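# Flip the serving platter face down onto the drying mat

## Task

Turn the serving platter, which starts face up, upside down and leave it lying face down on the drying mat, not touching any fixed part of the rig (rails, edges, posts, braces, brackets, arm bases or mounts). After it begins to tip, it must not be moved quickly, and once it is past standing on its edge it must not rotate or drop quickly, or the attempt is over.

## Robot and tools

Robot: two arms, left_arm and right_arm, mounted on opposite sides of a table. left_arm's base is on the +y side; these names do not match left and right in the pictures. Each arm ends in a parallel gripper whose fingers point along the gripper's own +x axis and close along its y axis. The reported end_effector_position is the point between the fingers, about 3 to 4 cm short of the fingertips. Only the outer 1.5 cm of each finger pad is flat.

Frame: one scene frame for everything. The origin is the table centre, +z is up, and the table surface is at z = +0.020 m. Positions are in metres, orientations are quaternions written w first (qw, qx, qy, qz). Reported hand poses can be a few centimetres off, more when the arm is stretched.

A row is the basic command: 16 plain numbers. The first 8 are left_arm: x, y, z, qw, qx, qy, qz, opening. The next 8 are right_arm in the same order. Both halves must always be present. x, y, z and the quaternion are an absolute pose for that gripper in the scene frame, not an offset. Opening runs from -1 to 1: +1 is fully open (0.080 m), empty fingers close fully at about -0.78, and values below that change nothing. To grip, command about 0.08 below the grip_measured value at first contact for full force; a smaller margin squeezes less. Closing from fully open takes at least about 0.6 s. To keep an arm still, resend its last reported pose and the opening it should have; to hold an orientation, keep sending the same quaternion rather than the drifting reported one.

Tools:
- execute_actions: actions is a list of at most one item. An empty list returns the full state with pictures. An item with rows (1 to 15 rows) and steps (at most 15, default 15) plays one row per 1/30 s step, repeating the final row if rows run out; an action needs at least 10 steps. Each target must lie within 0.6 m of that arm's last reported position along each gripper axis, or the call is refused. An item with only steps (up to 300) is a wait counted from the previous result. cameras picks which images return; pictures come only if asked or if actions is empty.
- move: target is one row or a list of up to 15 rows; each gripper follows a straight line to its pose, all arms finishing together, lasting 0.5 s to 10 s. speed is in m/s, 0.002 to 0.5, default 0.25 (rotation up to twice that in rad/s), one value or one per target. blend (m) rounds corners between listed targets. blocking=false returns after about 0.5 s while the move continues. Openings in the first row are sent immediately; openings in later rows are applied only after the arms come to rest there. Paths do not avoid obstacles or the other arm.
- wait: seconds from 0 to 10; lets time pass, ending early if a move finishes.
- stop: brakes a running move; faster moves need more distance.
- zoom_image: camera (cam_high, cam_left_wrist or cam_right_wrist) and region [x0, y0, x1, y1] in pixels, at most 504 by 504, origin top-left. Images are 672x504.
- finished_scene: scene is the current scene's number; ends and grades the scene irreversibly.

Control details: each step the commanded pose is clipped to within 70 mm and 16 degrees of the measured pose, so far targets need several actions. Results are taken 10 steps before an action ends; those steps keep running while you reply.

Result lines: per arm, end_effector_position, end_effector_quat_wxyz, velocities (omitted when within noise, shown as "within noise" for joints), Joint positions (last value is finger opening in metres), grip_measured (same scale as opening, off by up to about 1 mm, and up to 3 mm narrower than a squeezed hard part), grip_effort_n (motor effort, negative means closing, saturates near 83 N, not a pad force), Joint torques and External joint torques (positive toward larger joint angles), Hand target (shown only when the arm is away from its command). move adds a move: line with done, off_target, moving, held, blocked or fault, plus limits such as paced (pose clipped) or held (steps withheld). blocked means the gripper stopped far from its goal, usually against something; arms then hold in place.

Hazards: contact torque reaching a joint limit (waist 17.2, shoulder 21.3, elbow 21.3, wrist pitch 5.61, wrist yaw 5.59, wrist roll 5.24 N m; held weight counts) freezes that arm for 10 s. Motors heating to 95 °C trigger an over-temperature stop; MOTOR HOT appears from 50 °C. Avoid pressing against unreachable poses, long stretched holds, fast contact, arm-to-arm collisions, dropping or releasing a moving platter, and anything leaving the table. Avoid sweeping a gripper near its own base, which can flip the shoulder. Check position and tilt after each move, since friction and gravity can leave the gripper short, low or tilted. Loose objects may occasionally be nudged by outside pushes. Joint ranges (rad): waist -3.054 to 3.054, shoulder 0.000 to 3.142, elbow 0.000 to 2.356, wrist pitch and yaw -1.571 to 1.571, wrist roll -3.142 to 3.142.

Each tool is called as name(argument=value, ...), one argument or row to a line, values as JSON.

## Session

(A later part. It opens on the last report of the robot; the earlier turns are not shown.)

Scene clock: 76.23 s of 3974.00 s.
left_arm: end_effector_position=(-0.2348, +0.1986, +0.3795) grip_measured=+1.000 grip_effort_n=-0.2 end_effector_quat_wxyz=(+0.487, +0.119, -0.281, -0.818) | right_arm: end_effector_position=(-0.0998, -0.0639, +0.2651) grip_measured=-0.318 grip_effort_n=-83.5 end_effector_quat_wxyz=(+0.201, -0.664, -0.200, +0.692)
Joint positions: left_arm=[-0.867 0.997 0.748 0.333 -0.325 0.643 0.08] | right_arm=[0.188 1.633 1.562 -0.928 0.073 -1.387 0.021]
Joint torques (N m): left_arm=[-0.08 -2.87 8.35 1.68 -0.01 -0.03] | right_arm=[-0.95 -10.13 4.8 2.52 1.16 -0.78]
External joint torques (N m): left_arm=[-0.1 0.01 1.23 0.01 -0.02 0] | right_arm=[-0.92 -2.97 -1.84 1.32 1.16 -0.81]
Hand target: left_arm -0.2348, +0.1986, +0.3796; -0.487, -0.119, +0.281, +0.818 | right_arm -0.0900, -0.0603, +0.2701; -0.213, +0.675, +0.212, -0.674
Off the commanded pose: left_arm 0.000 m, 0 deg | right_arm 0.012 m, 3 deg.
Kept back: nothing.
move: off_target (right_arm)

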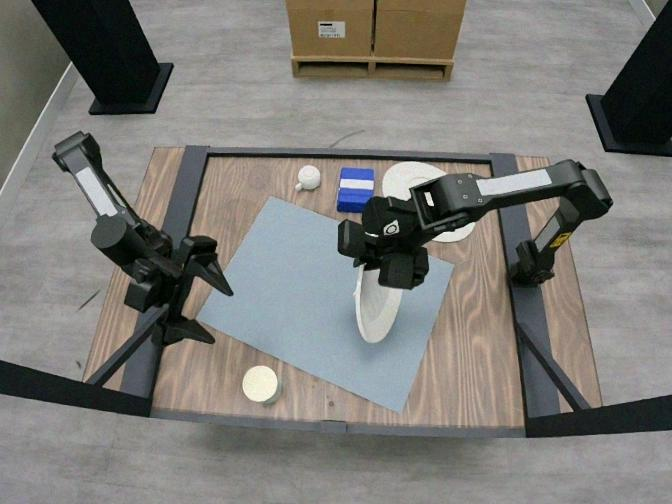

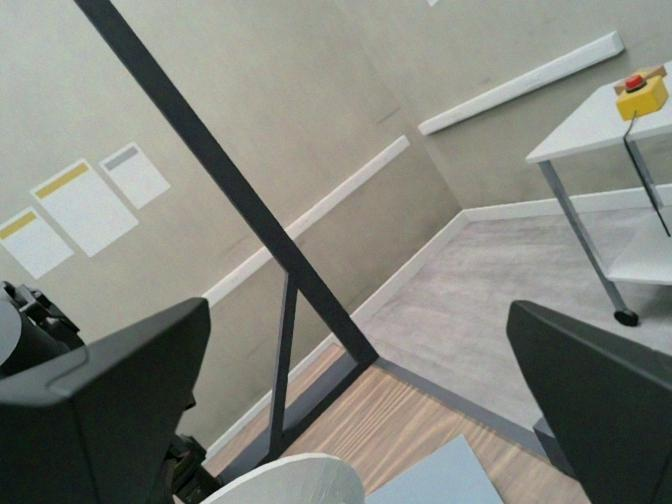

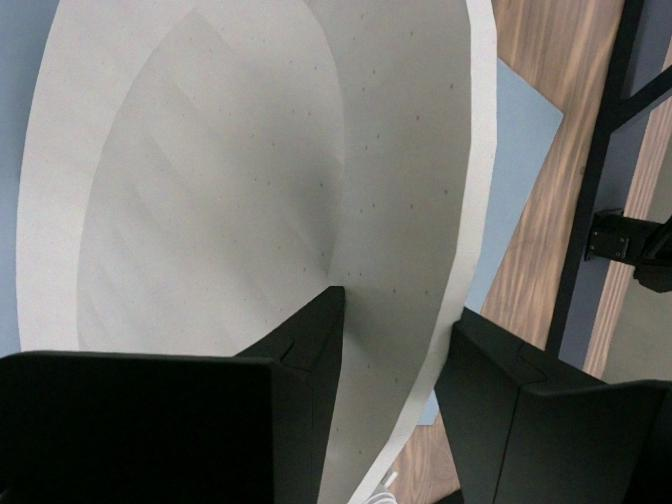

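move(
  target=[
    [-0.2348,0.1986,0.3795,0.487,0.119,-0.281,-0.818,1,-0.09,-0.06,0.32,0.213,-0.674,-0.213,0.674,-0.75],
  ],
  speed=0.03,
)

zoom_image(
  camera="cam_high",
  region=[240, 150, 470, 350],
)

Scene clock: 79.17 s of 3974.00 s.
left_arm: end_effector_position=(-0.2348, +0.1986, +0.3795) grip_measured=+1.000 grip_effort_n=-0.2 end_effector_quat_wxyz=(+0.487, +0.119, -0.281, -0.818) | right_arm: end_effector_position=(-0.0926, -0.0703, +0.2919) grip_measured=-0.509 grip_effort_n=-83.5 end_effector_quat_wxyz=(+0.178, -0.683, -0.181, +0.684)
Joint positions: left_arm=[-0.867 0.997 0.748 0.333 -0.325 0.643 0.08] | right_arm=[0.182 1.684 1.755 -1.136 0.094 -1.402 0.012]
Joint torques (N m): left_arm=[-0.07 -2.88 8.37 1.68 -0.02 -0.03] | right_arm=[-0.46 -11 10.91 2.66 0.54 -0.32]
External joint torques (N m): left_arm=[-0.08 0.01 1.24 0.01 -0.03 0] | right_arm=[-0.46 -3.79 4.58 1.56 0.53 -0.35]
Hand target: left_arm -0.2348, +0.1986, +0.3796; -0.487, -0.119, +0.281, +0.818 | right_arm -0.0898, -0.0619, +0.3200; -0.213, +0.674, +0.213, -0.674
Off the commanded pose: left_arm 0.000 m, 0 deg | right_arm 0.030 m, 6 deg.
Kept back: nothing.
move: off_target (right_arm)

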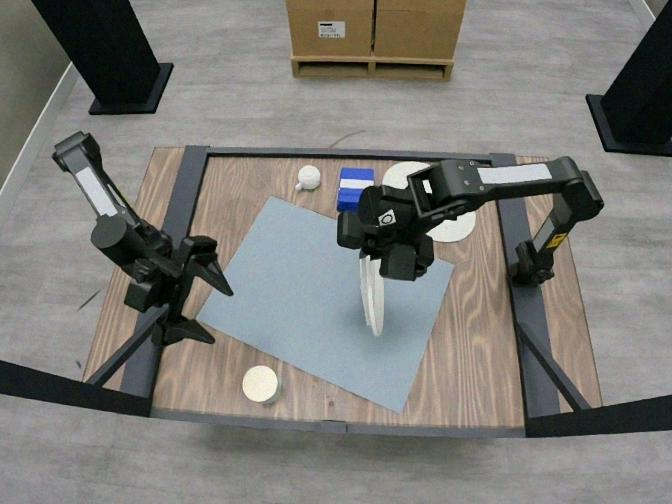

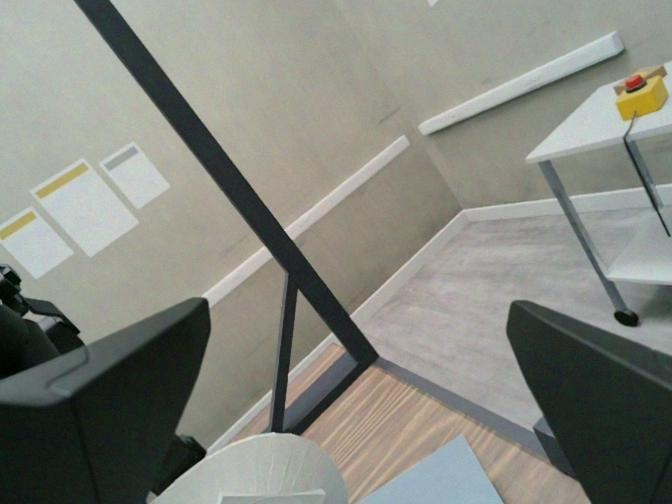

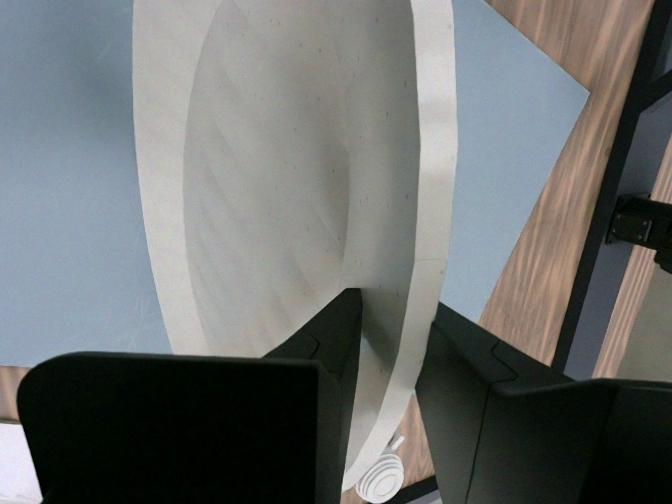

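Scaled by 2.191 from the camera's 672x504 image, which has a finer 960x720 frame.

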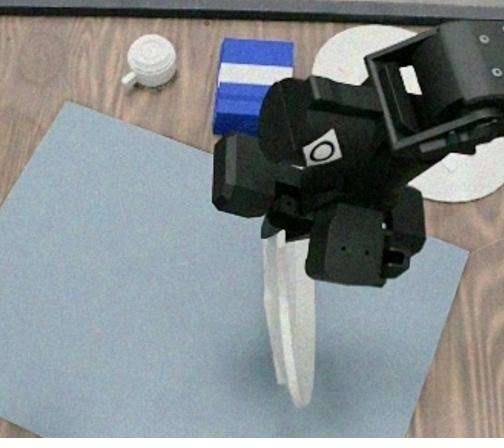

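move(
  target=[
    [-0.2348,0.1986,0.3795,0.487,0.119,-0.281,-0.818,1,-0.09,-0.06,0.35,0.213,-0.674,-0.213,0.674,-0.75],
  ],
  speed=0.03,
)

zoom_image(
  camera="cam_high",
  region=[240, 150, 470, 350],
)

Scene clock: 80.87 s of 3974.00 s.
left_arm: end_effector_position=(-0.2348, +0.1986, +0.3795) grip_measured=+1.000 grip_effort_n=-0.2 end_effector_quat_wxyz=(+0.487, +0.119, -0.281, -0.818) | right_arm: end_effector_position=(-0.0910, -0.0640, +0.3190) grip_measured=-0.644 grip_effort_n=-83.5 end_effector_quat_wxyz=(+0.177, -0.687, -0.182, +0.681) end_effector_velocity=(+0.000, +0.000, -0.010) end_effector_angular_velocity=(-0.044, +0.015, -0.003)
Joint positions: left_arm=[-0.867 0.997 0.748 0.333 -0.325 0.643 0.08] | right_arm=[0.177 1.752 1.95 -1.264 0.101 -1.411 0.006]
Joint velocities: left_arm=[within noise] | right_arm=[-0.007 0.022 0.002 -0.022 -0.022 0.007 0]
Joint torques (N m): left_arm=[-0.07 -2.87 8.36 1.68 -0.01 -0.03] | right_arm=[-0.12 -12.59 10.69 1.92 0.32 -0.06]
External joint torques (N m): left_arm=[-0.07 0.03 1.25 0.02 -0.03 0] | right_arm=[-0.13 -5.22 4.66 0.81 0.31 -0.09]
Hand target: left_arm -0.2348, +0.1986, +0.3796; -0.487, -0.119, +0.281, +0.818 | right_arm -0.0897, -0.0617, +0.3498; -0.213, +0.674, +0.213, -0.674
Off the commanded pose: left_arm 0.000 m, 0 deg | right_arm 0.031 m, 6 deg.
Kept back: nothing.
move: off_target (right_arm)

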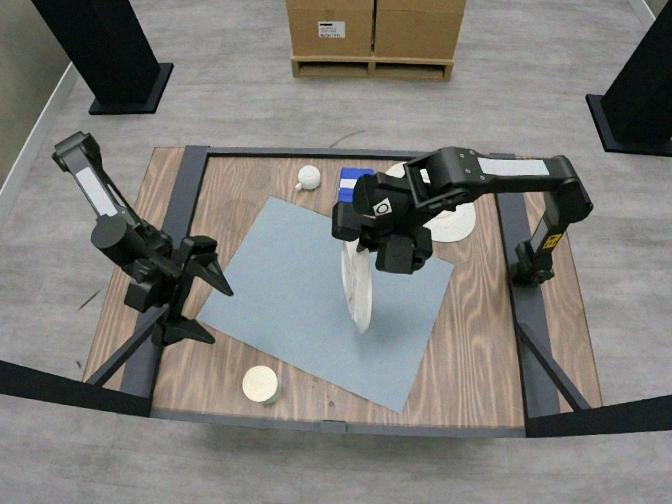

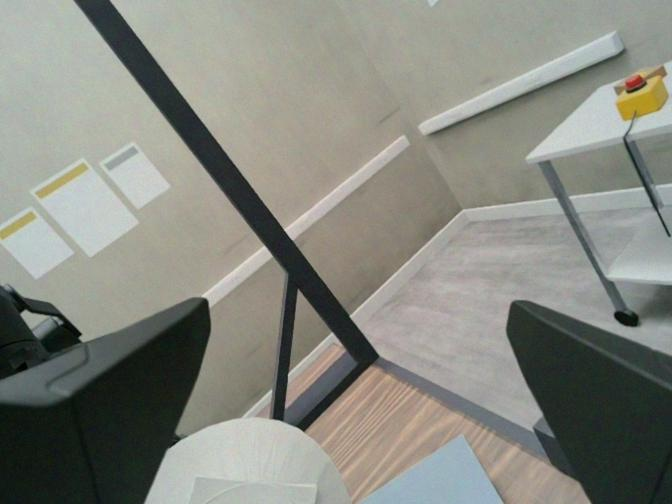

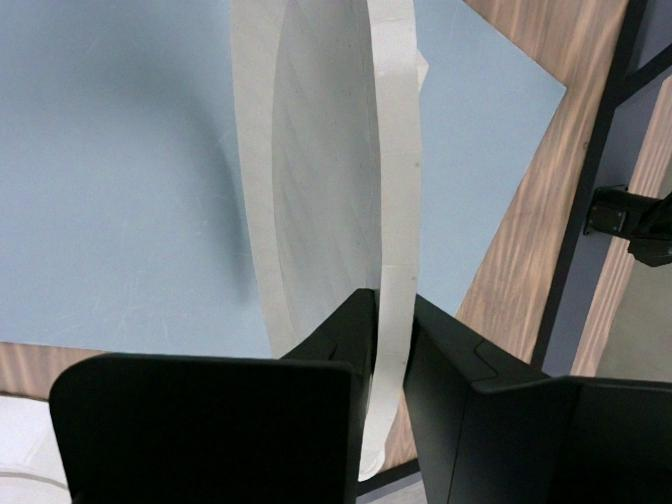

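Scaled by 2.191 from the camera's 672x504 image, which has a finer 960x720 frame.

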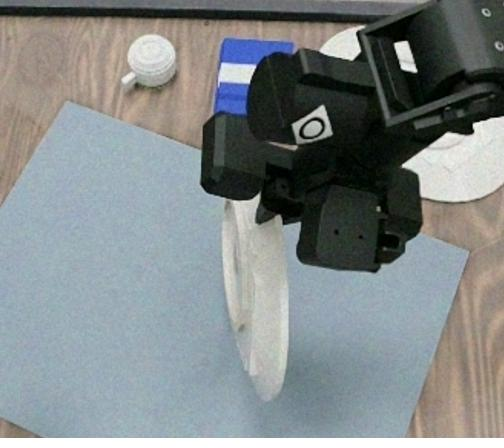

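move(
  target=[
    [-0.2348,0.1986,0.3795,0.487,0.119,-0.281,-0.818,1,-0.09,-0.06,0.34,0.299,-0.641,-0.299,0.641,-1],
  ],
  speed=0.04,
)

zoom_image(
  camera="cam_high",
  region=[240, 150, 470, 350],
)

Scene clock: 85.23 s of 3974.00 s.
left_arm: end_effector_position=(-0.2348, +0.1986, +0.3795) grip_measured=+1.000 grip_effort_n=-0.2 end_effector_quat_wxyz=(+0.487, +0.119, -0.281, -0.818) | right_arm: end_effector_position=(-0.0945, -0.0608, +0.2846) grip_measured=-0.644 grip_effort_n=-83.5 end_effector_quat_wxyz=(+0.235, -0.666, -0.248, +0.663)
Joint positions: left_arm=[-0.867 0.997 0.748 0.333 -0.325 0.643 0.08] | right_arm=[0.195 1.569 1.511 -0.828 0.132 -1.426 0.006]
Joint torques (N m): left_arm=[-0.04 -2.86 8.37 1.65 0.01 -0.03] | right_arm=[-0.38 -10.28 7.08 2.2 0.36 0.06]
External joint torques (N m): left_arm=[-0.03 0.04 1.26 -0.01 -0.01 0] | right_arm=[-0.39 -3.52 0.2 0.85 0.34 0.02]
Heat: left arm: hottest elbow 36 °C (+5.1 °C/min); right arm: hottest shoulder 46 °C (+18.2 °C/min), its wrist pitch heating fast: 37 °C (+32.0 °C/min). Heating fast: the right arm's wrist pitch motor: a push or a pull is the cause, and it goes on while you think. Ease it with your next call, before anything else.
Hand target: left_arm -0.2348, +0.1986, +0.3795; -0.487, -0.119, +0.281, +0.818 | right_arm -0.0917, -0.0586, +0.2981; -0.254, +0.661, +0.259, -0.657
Off the commanded pose: left_arm 0.000 m, 0 deg | right_arm 0.056 m, 10 deg.
Kept back: nothing.
move: blocked (right_arm; both arms now hold where they are)

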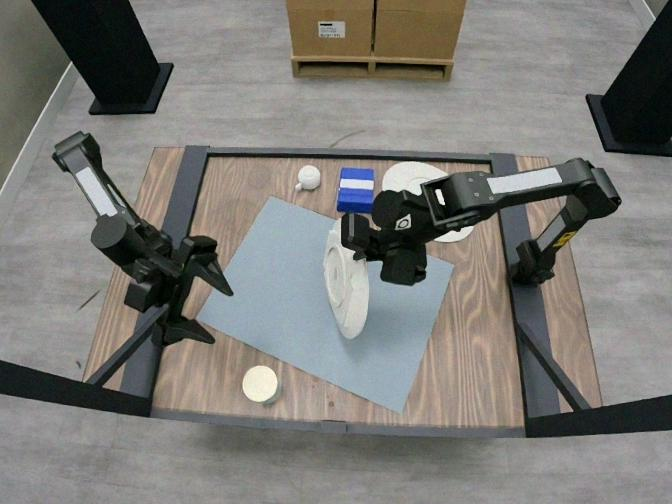

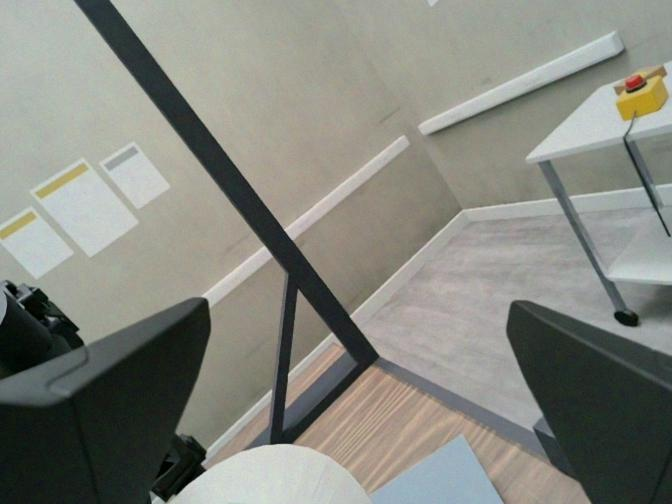

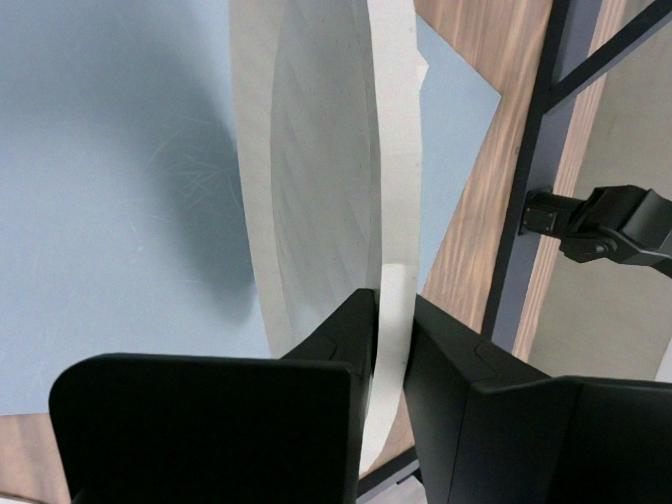

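Scaled by 2.191 from the camera's 672x504 image, which has a finer 960x720 frame.

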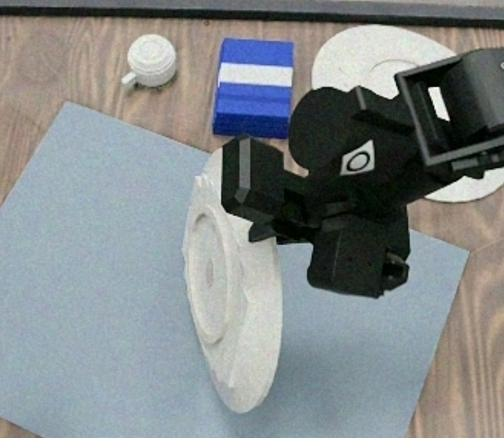

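move(
  target=[
    [-0.2348,0.1986,0.3795,0.487,0.119,-0.281,-0.818,1,-0.09,-0.05,0.25,0.312,-0.634,-0.312,0.634,-1],
  ],
  speed=0.04,
)

zoom_image(
  camera="cam_high",
  region=[240, 150, 470, 350],
)

Scene clock: 88.17 s of 3974.00 s.
left_arm: end_effector_position=(-0.2348, +0.1986, +0.3795) grip_measured=+1.000 grip_effort_n=0.2 end_effector_quat_wxyz=(+0.487, +0.119, -0.281, -0.818) | right_arm: end_effector_position=(-0.0993, -0.0544, +0.2708) grip_measured=-0.529 grip_effort_n=-83.5 end_effector_quat_wxyz=(+0.318, -0.617, -0.329, +0.641) end_effector_velocity=(+0.000, -0.002, -0.003) end_effector_angular_velocity=(-0.003, -0.014, +0.016)
Joint positions: left_arm=[-0.867 0.997 0.748 0.333 -0.325 0.643 0.08] | right_arm=[0.208 1.435 1.169 -0.362 0.145 -1.438 0.011]
Joint velocities: left_arm=[within noise] | right_arm=[-0.002 -0.007 -0.017 0.007 -0.007 -0.022 0]
Joint torques (N m): left_arm=[-0.06 -2.88 8.37 1.68 -0.01 -0.03] | right_arm=[-1.3 -3.43 3.35 2.33 0.58 -0.17]
External joint torques (N m): left_arm=[-0.05 0.12 1.13 -0.02 -0.03 0] | right_arm=[-1.3 2.46 -3.62 0.78 0.55 -0.21]
Motor temperatures (°C): left_arm=[30 33 36 33 25 31] | right_arm=[28 45 36 38 32 28]
Heat: left arm: hottest elbow 36 °C (+5.1 °C/min); right arm: hottest shoulder 45 °C (+16.2 °C/min).
Hand target: left_arm -0.2348, +0.1986, +0.3796; -0.487, -0.119, +0.281, +0.818 | right_arm -0.0900, -0.0511, +0.2504; -0.312, +0.634, +0.312, -0.635
Off the commanded pose: left_arm 0.000 m, 0 deg | right_arm 0.023 m, 3 deg.
Kept back: nothing.
move: off_target (right_arm)

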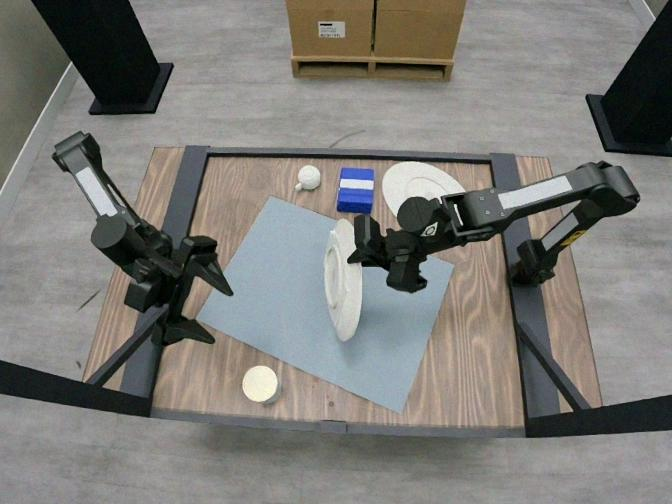

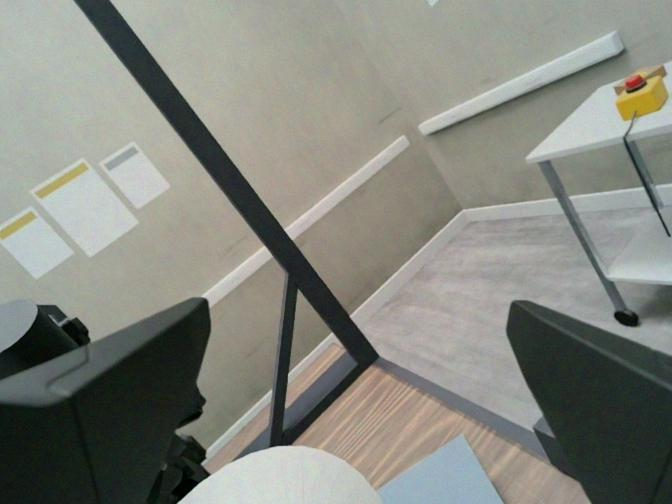

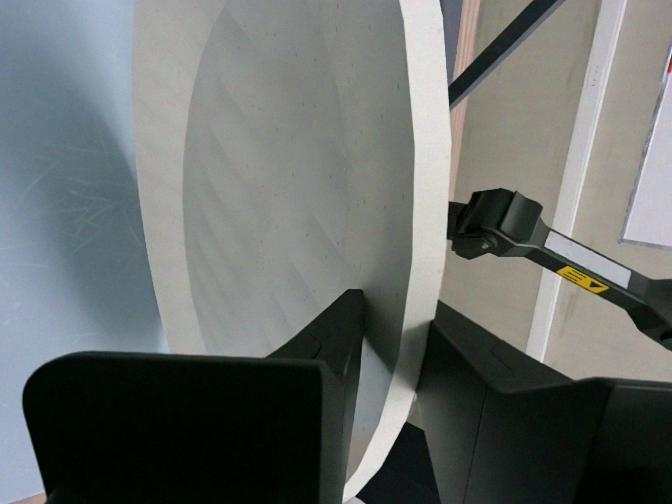

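Scaled by 2.191 from the camera's 672x504 image, which has a finer 960x720 frame.

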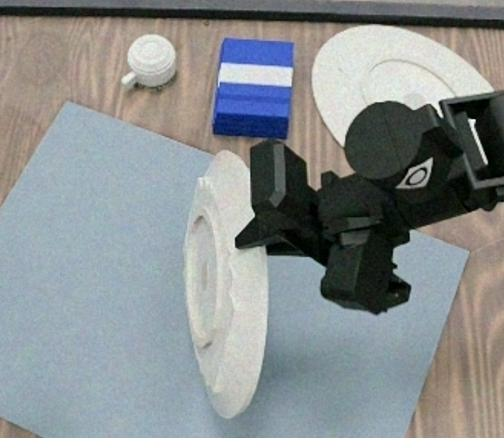

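move(
  target=[
    [-0.2348,0.1986,0.3795,0.487,0.119,-0.281,-0.818,1,-0.09,-0.03,0.32,0.312,-0.634,-0.312,0.634,-1],
    [-0.2348,0.1986,0.3795,0.487,0.119,-0.281,-0.818,1,-0.09,0.04,0.32,0.312,-0.634,-0.312,0.634,-1],
  ],
  speed=0.05,
  blend=0.01,
)

zoom_image(
  camera="cam_high",
  region=[200, 150, 430, 350],
)

Scene clock: 92.20 s of 3974.00 s.
left_arm: end_effector_position=(-0.2348, +0.1986, +0.3795) grip_measured=+1.000 grip_effort_n=-0.2 end_effector_quat_wxyz=(+0.487, +0.119, -0.281, -0.818) | right_arm: end_effector_position=(-0.0973, +0.0287, +0.2960) grip_measured=-0.431 grip_effort_n=-83.5 end_effector_quat_wxyz=(+0.283, -0.643, -0.291, +0.649)
Joint positions: left_arm=[-0.867 0.997 0.748 0.333 -0.325 0.643 0.08] | right_arm=[0.158 1.82 1.756 -0.676 0.117 -1.46 0.016]
Joint torques (N m): left_arm=[-0.07 -2.87 8.37 1.68 -0.02 -0.03] | right_arm=[-1.31 -11.04 10.4 3.37 0.35 -0.39]
External joint torques (N m): left_arm=[-0.07 0.03 1.21 0.01 -0.03 0] | right_arm=[-1.29 -2.26 3.56 1.92 0.33 -0.43]
Hand target: left_arm -0.2348, +0.1986, +0.3796; -0.487, -0.119, +0.281, +0.818 | right_arm -0.0898, +0.0382, +0.3201; -0.312, +0.635, +0.312, -0.634
Off the commanded pose: left_arm 0.000 m, 0 deg | right_arm 0.028 m, 5 deg.
Kept back: nothing.
move: off_target (right_arm)

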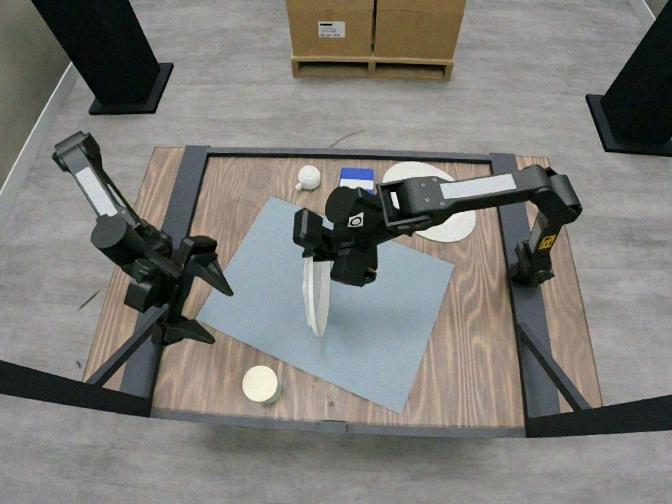

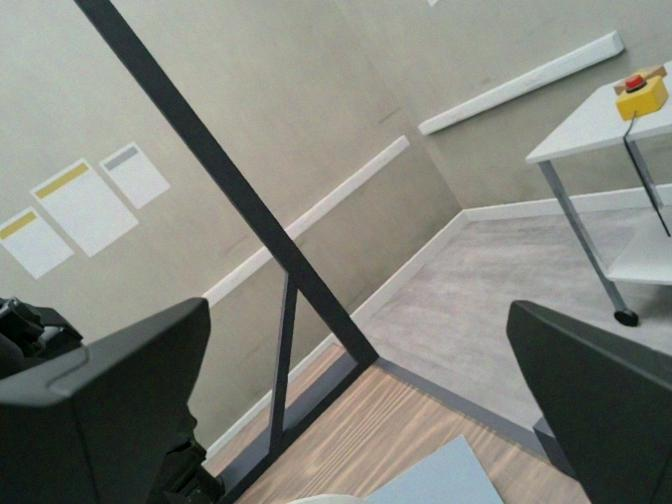

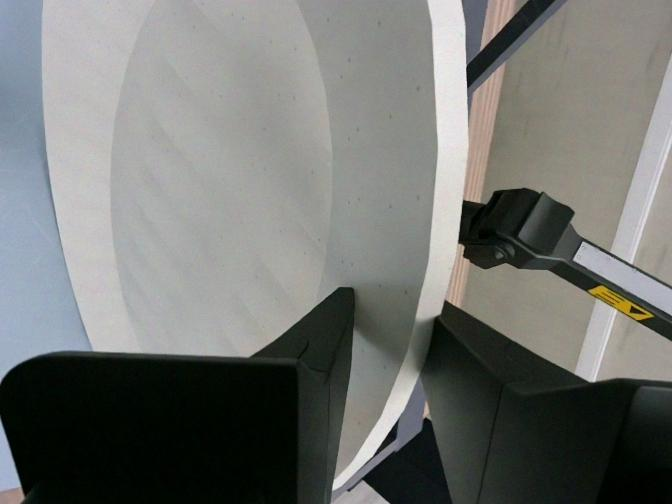

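Scaled by 2.191 from the camera's 672x504 image, which has a finer 960x720 frame.

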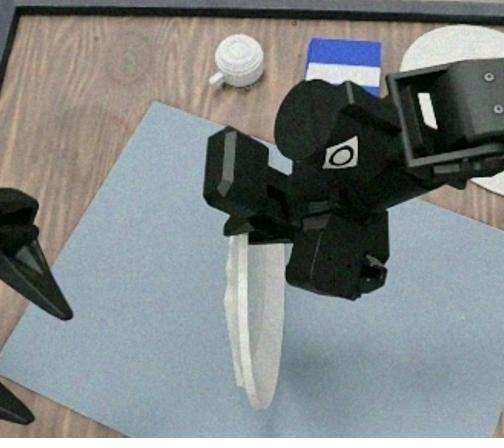

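move(
  target=[
    [-0.2348,0.1986,0.3795,0.487,0.119,-0.281,-0.818,1,-0.09,0.02,0.39,0.312,-0.634,-0.312,0.634,-1],
  ],
  speed=0.03,
)

zoom_image(
  camera="cam_high",
  region=[200, 150, 430, 350],
)

Scene clock: 96.30 s of 3974.00 s.
left_arm: end_effector_position=(-0.2348, +0.1986, +0.3795) grip_measured=+1.000 grip_effort_n=-0.2 end_effector_quat_wxyz=(+0.487, +0.119, -0.281, -0.818) | right_arm: end_effector_position=(-0.0925, +0.0177, +0.3050) grip_measured=-0.643 grip_effort_n=-83.5 end_effector_quat_wxyz=(+0.226, -0.672, -0.243, +0.662)
Joint positions: left_arm=[-0.867 0.997 0.748 0.333 -0.325 0.643 0.08] | right_arm=[0.15 1.919 2.021 -1.004 0.108 -1.468 0.006]
Joint torques (N m): left_arm=[-0.05 -2.87 8.35 1.65 0.01 -0.03] | right_arm=[-0.35 -17.44 8.1 2.9 0.34 0.09]
External joint torques (N m): left_arm=[-0.02 0.13 1.16 -0.04 -0.01 0] | right_arm=[-0.34 -8.22 1.59 1.59 0.32 0.05]
Hand target: left_arm -0.2348, +0.1986, +0.3795; -0.487, -0.119, +0.281, +0.818 | right_arm -0.0903, +0.0159, +0.3413; -0.264, +0.657, +0.273, -0.651
Off the commanded pose: left_arm 0.000 m, 0 deg | right_arm 0.085 m, 14 deg.
Kept back: nothing.
move: blocked (right_arm; both arms now hold where they are)

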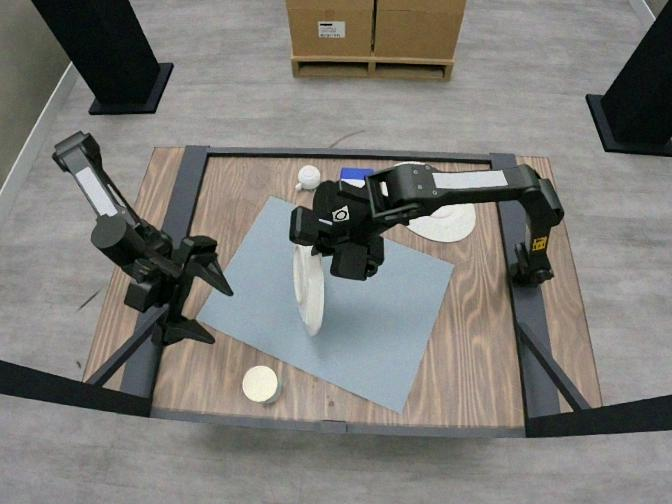

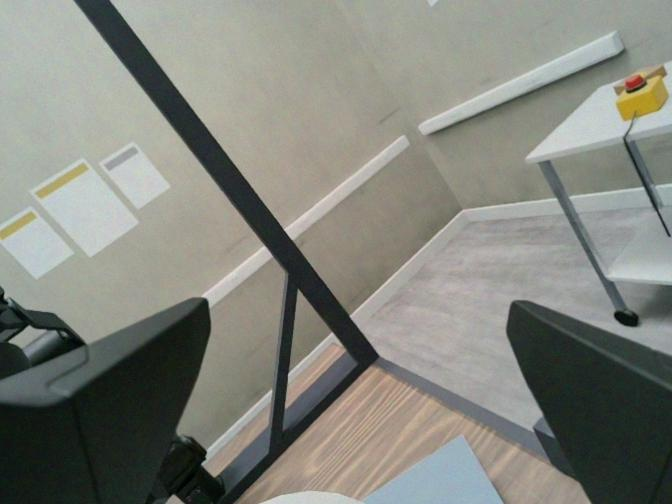

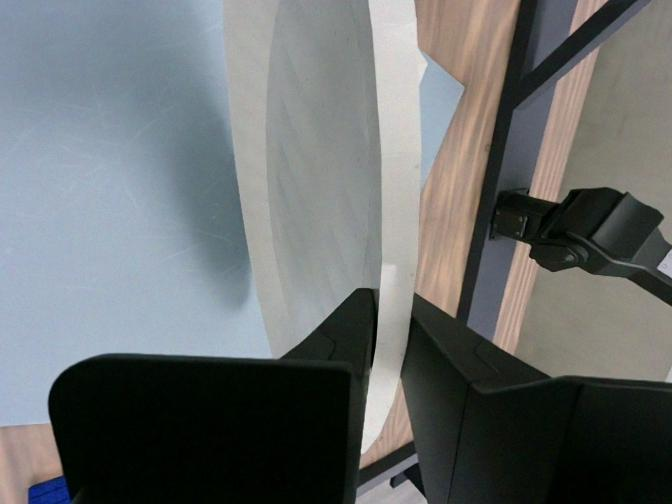

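Scaled by 2.191 from the camera's 672x504 image, which has a finer 960x720 frame.

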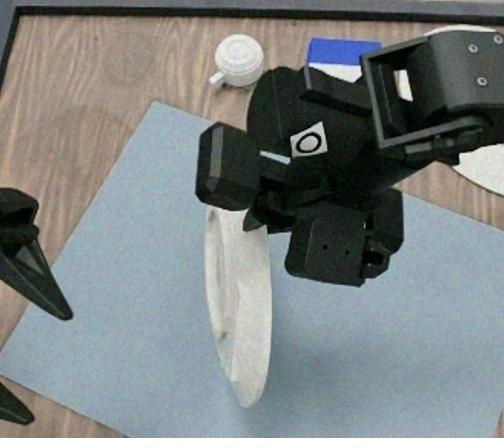

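move(
  target=[
    [-0.2348,0.1986,0.3795,0.487,0.119,-0.281,-0.818,1,-0.09,0.01,0.30,0.312,-0.634,-0.312,0.634,-1],
    [-0.2348,0.1986,0.3795,0.487,0.119,-0.281,-0.818,1,-0.09,-0.03,0.25,0.354,-0.612,-0.354,0.612,-1],
  ],
  speed=0.05,
  blend=0.01,
)

zoom_image(
  camera="cam_high",
  region=[220, 150, 450, 350],
)

Scene clock: 99.77 s of 3974.00 s.
left_arm: end_effector_position=(-0.2348, +0.1986, +0.3795) grip_measured=+1.000 grip_effort_n=-0.2 end_effector_quat_wxyz=(+0.487, +0.119, -0.281, -0.818) | right_arm: end_effector_position=(-0.0954, -0.0316, +0.2466) grip_measured=-0.643 grip_effort_n=-83.5 end_effector_quat_wxyz=(+0.343, -0.611, -0.352, +0.621) end_effector_velocity=(+0.003, -0.002, -0.003) end_effector_angular_velocity=(-0.003, +0.010, -0.005)
Joint positions: left_arm=[-0.867 0.997 0.748 0.333 -0.325 0.643 0.08] | right_arm=[0.193 1.5 1.076 -0.127 0.16 -1.467 0.006]
Joint velocities: left_arm=[within noise] | right_arm=[-0.007 -0.007 -0.017 0.007 -0.007 0.007 0]
Joint torques (N m): left_arm=[-0.07 -2.88 8.38 1.68 -0.01 -0.03] | right_arm=[-0.4 -8.46 5.48 2.63 0.46 -0.05]
External joint torques (N m): left_arm=[-0.06 -0.01 1.25 0.01 -0.02 0] | right_arm=[-0.44 -1.97 -1.55 1.01 0.44 -0.1]
Motor temperatures (°C): left_arm=[30 33 37 33 25 31] | right_arm=[28 46 38 43 32 28]
Hand target: left_arm -0.2348, +0.1986, +0.3796; -0.487, -0.119, +0.281, +0.818 | right_arm -0.0899, -0.0301, +0.2500; -0.354, +0.612, +0.354, -0.612
Off the commanded pose: left_arm 0.000 m, 0 deg | right_arm 0.007 m, 2 deg.
Kept back: nothing.
move: done

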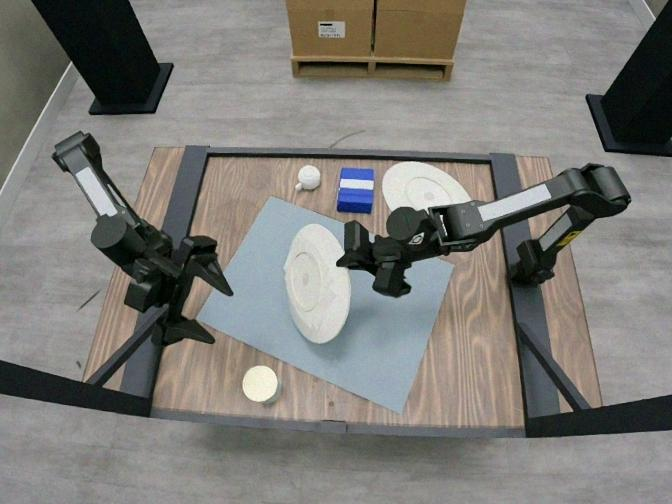

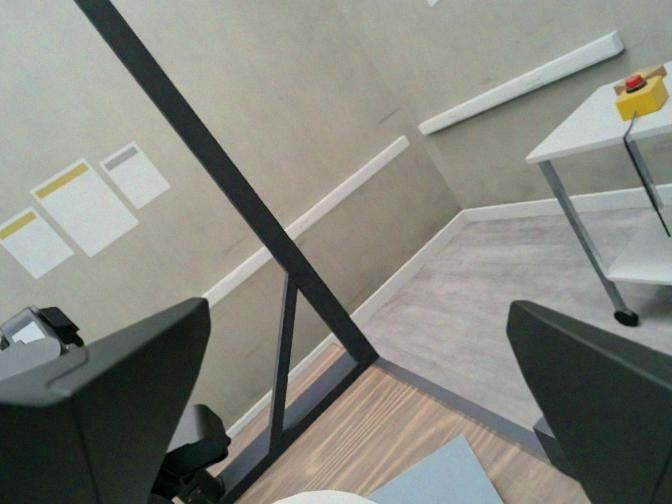

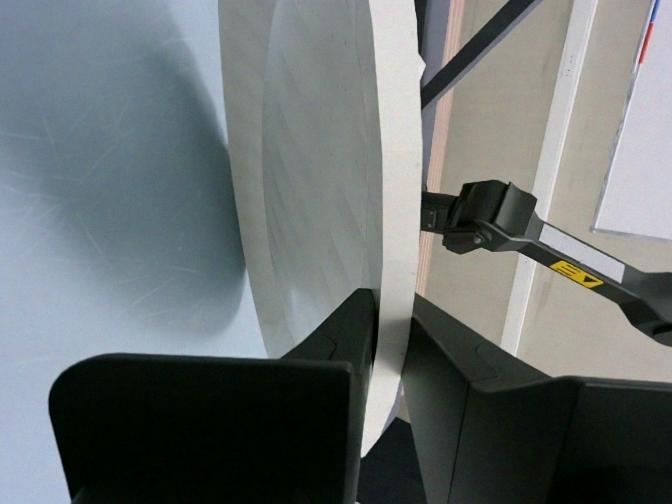

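Scaled by 2.191 from the camera's 672x504 image, which has a finer 960x720 frame.

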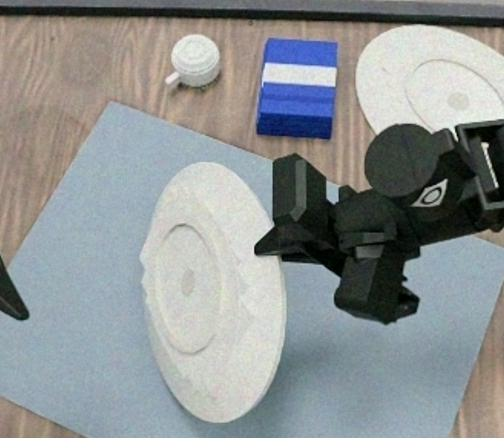

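move(
  target=[
    [-0.2348,0.1986,0.3795,0.487,0.119,-0.281,-0.818,1,-0.09,-0.055,0.23,0.430,-0.561,-0.430,0.561,-1],
  ],
  speed=0.05,
)

zoom_image(
  camera="cam_high",
  region=[220, 150, 450, 350],
)

Scene clock: 103.30 s of 3974.00 s.
left_arm: end_effector_position=(-0.2348, +0.1986, +0.3795) grip_measured=+1.000 grip_effort_n=-0.2 end_effector_quat_wxyz=(+0.487, +0.119, -0.281, -0.818) | right_arm: end_effector_position=(-0.0969, -0.0584, +0.2199) grip_measured=-0.616 grip_effort_n=-83.5 end_effector_quat_wxyz=(+0.412, -0.564, -0.426, +0.575)
Joint positions: left_arm=[-0.867 0.997 0.748 0.333 -0.325 0.643 0.08] | right_arm=[0.227 1.416 0.688 0.42 0.207 -1.505 0.007]
Joint torques (N m): left_arm=[-0.08 -2.88 8.36 1.68 -0.01 -0.03] | right_arm=[-0.87 -7.24 6.27 3.17 0.49 -0.13]
External joint torques (N m): left_arm=[-0.1 0 1.23 0.02 -0.02 -0.01] | right_arm=[-0.86 -1.81 -0.37 1.43 0.46 -0.18]
Hand target: left_arm -0.2348, +0.1986, +0.3796; -0.487, -0.119, +0.281, +0.818 | right_arm -0.0900, -0.0553, +0.2300; -0.430, +0.561, +0.430, -0.561
Off the commanded pose: left_arm 0.000 m, 0 deg | right_arm 0.013 m, 3 deg.
Kept back: nothing.
move: off_target (right_arm)

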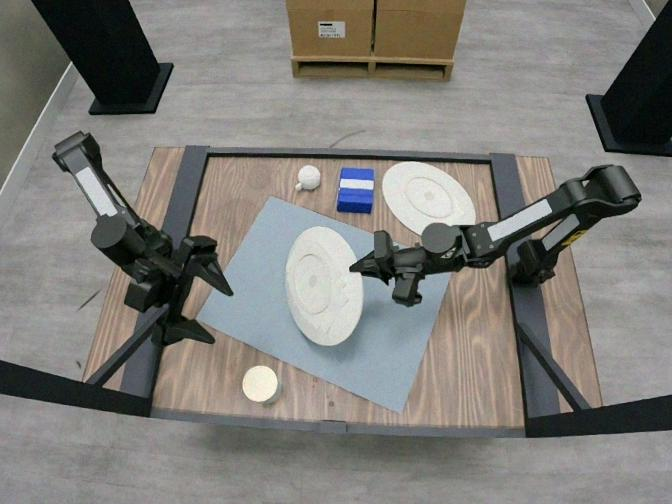

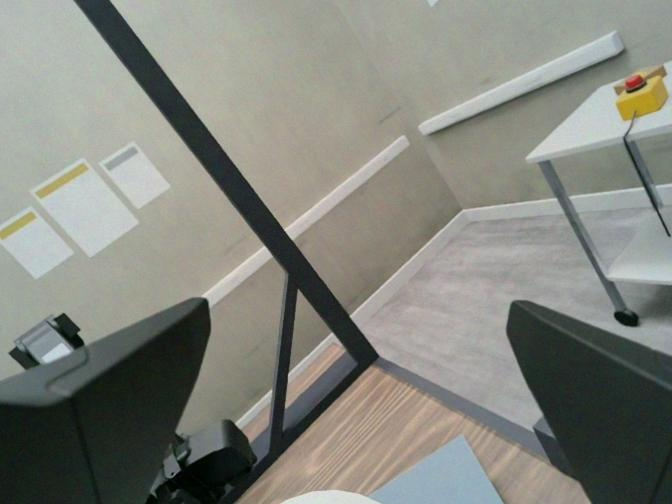

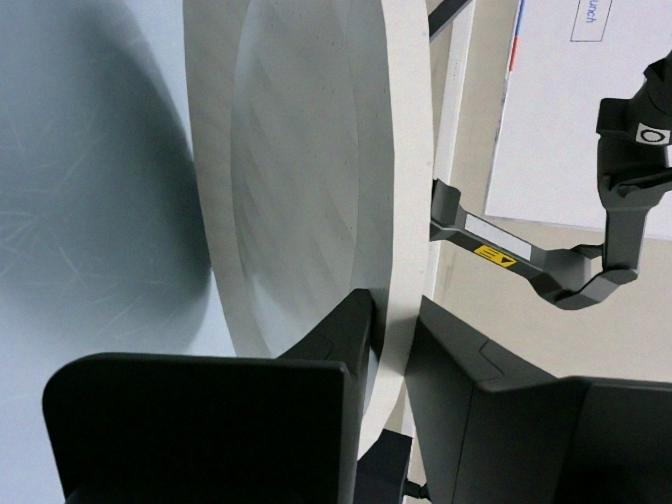

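Scaled by 2.191 from the camera's 672x504 image, which has a finer 960x720 frame.

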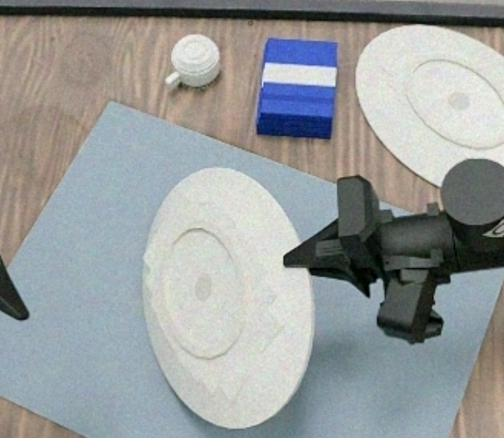

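move(
  target=[
    [-0.2348,0.1986,0.3795,0.487,0.119,-0.281,-0.818,1,-0.09,-0.07,0.18,0.521,-0.478,-0.521,0.478,-1],
  ],
  speed=0.05,
)

zoom_image(
  camera="cam_high",
  region=[220, 150, 450, 350],
)

Scene clock: 107.37 s of 3974.00 s.
left_arm: end_effector_position=(-0.2348, +0.1986, +0.3795) grip_measured=+1.000 grip_effort_n=-0.2 end_effector_quat_wxyz=(+0.487, +0.119, -0.281, -0.818) | right_arm: end_effector_position=(-0.0941, -0.0755, +0.1633) grip_measured=-0.582 grip_effort_n=-83.5 end_effector_quat_wxyz=(+0.499, -0.490, -0.513, +0.497) end_effector_velocity=(+0.002, +0.000, +0.001) end_effector_angular_velocity=(+0.017, -0.003, -0.010)
Joint positions: left_arm=[-0.867 0.997 0.748 0.333 -0.325 0.643 0.08] | right_arm=[0.242 1.85 0.372 1.504 0.236 -1.585 0.009]
Joint velocities: left_arm=[within noise] | right_arm=[-0.002 0.017 -0.002 0.037 0.007 -0.007 0]
Joint torques (N m): left_arm=[-0.07 -2.87 8.37 1.68 -0.01 -0.03] | right_arm=[-0.76 -8.07 4.98 3.39 0.39 -0.17]
External joint torques (N m): left_arm=[-0.08 0.02 1.3 0.04 -0.03 0] | right_arm=[-0.76 -2.38 1.46 1.7 0.39 -0.22]
Hand target: left_arm -0.2348, +0.1986, +0.3796; -0.487, -0.119, +0.281, +0.818 | right_arm -0.0899, -0.0706, +0.1799; +0.521, -0.478, -0.521, +0.478
Off the commanded pose: left_arm 0.000 m, 0 deg | right_arm 0.018 m, 4 deg.
Kept back: nothing.
move: off_target (right_arm)

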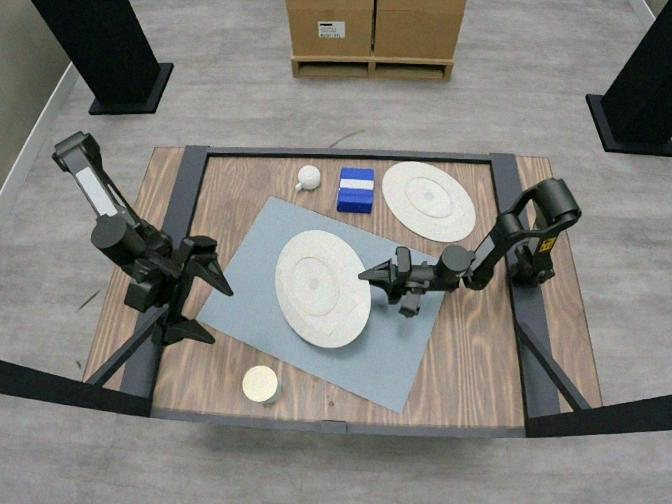

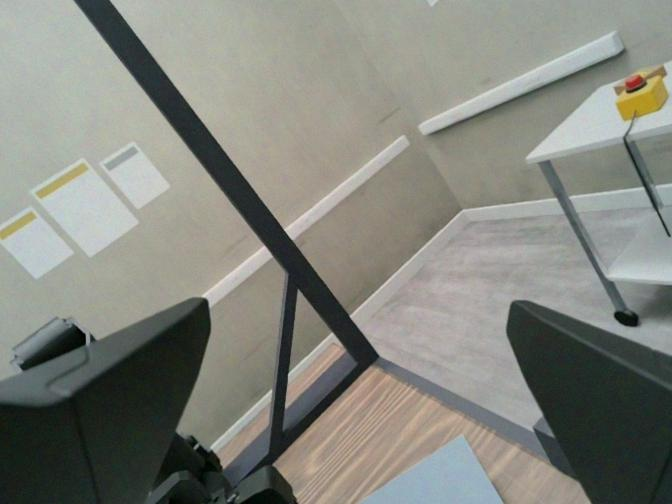

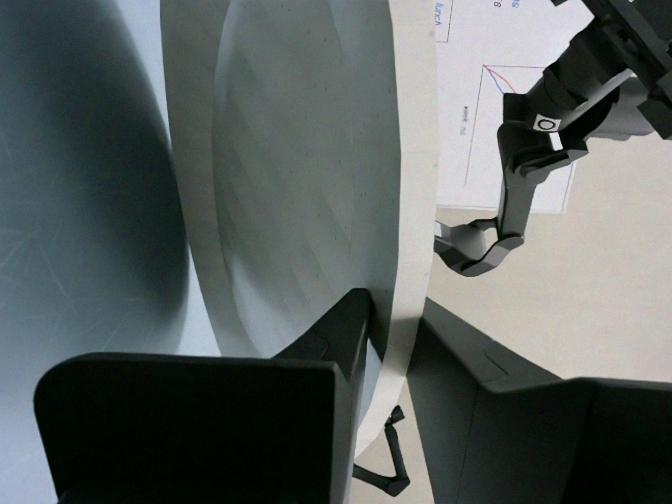

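Scaled by 2.191 from the camera's 672x504 image, which has a finer 960x720 frame.

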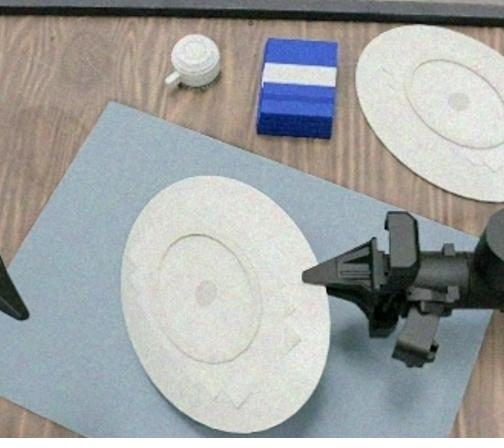

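move(
  target=[
    [-0.2348,0.1986,0.3795,0.487,0.119,-0.281,-0.818,1,-0.09,-0.075,0.11,0.521,-0.478,-0.521,0.478,-1],
  ],
  speed=0.04,
)

zoom_image(
  camera="cam_high",
  region=[220, 150, 450, 350],
)

Scene clock: 109.67 s of 3974.00 s.
left_arm: end_effector_position=(-0.2348, +0.1986, +0.3795) grip_measured=+1.000 grip_effort_n=-0.2 end_effector_quat_wxyz=(+0.487, +0.119, -0.281, -0.818) | right_arm: end_effector_position=(-0.0954, -0.0791, +0.1179) grip_measured=-0.636 grip_effort_n=-83.5 end_effector_quat_wxyz=(+0.478, -0.515, -0.485, +0.521)
Joint positions: left_arm=[-0.867 0.997 0.748 0.333 -0.325 0.643 0.08] | right_arm=[0.256 2 0.36 1.563 0.259 -1.552 0.006]
Joint torques (N m): left_arm=[-0.07 -2.87 8.37 1.67 -0.01 -0.03] | right_arm=[-0.91 -3.54 3.43 1.35 0.33 0.16]
External joint torques (N m): left_arm=[-0.09 0.02 1.25 0.01 -0.02 0] | right_arm=[-0.91 2.49 0.66 -0.4 0.32 0.11]
Hand target: left_arm -0.2348, +0.1986, +0.3796; -0.487, -0.119, +0.281, +0.818 | right_arm -0.0900, -0.0752, +0.1105; +0.480, -0.525, -0.475, +0.519
Off the commanded pose: left_arm 0.000 m, 0 deg | right_arm 0.010 m, 9 deg.
joint read past its limit (right arm) — joint 4 (wrist pitch), upper limit.
joint sent to its limit (right arm) — joint 4 (wrist pitch), upper limit.
Kept back: nothing.
move: off_target (right_arm)

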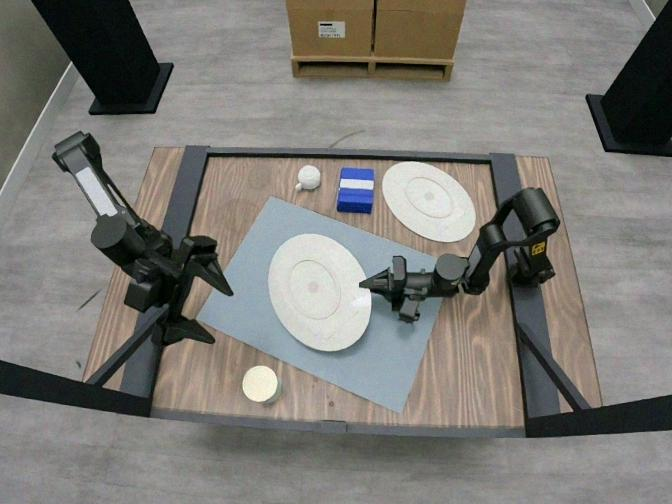

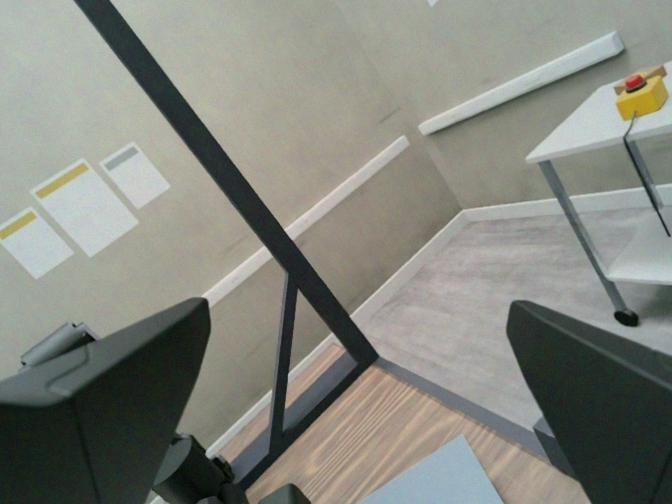

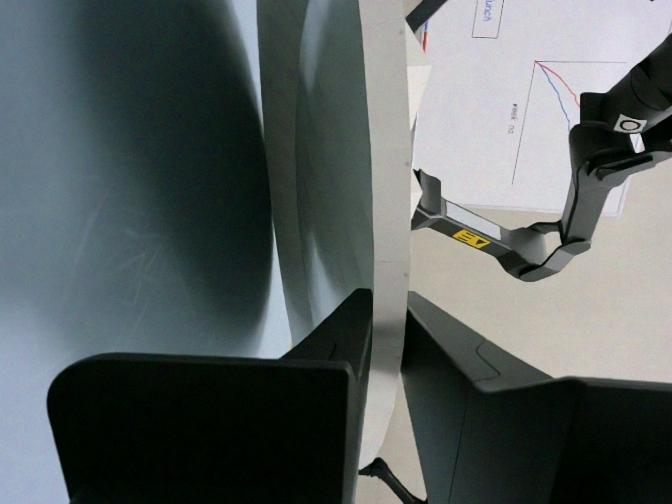

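Scaled by 2.191 from the camera's 672x504 image, which has a finer 960x720 frame.

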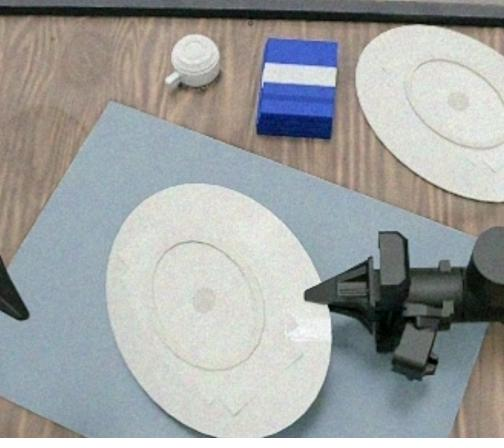

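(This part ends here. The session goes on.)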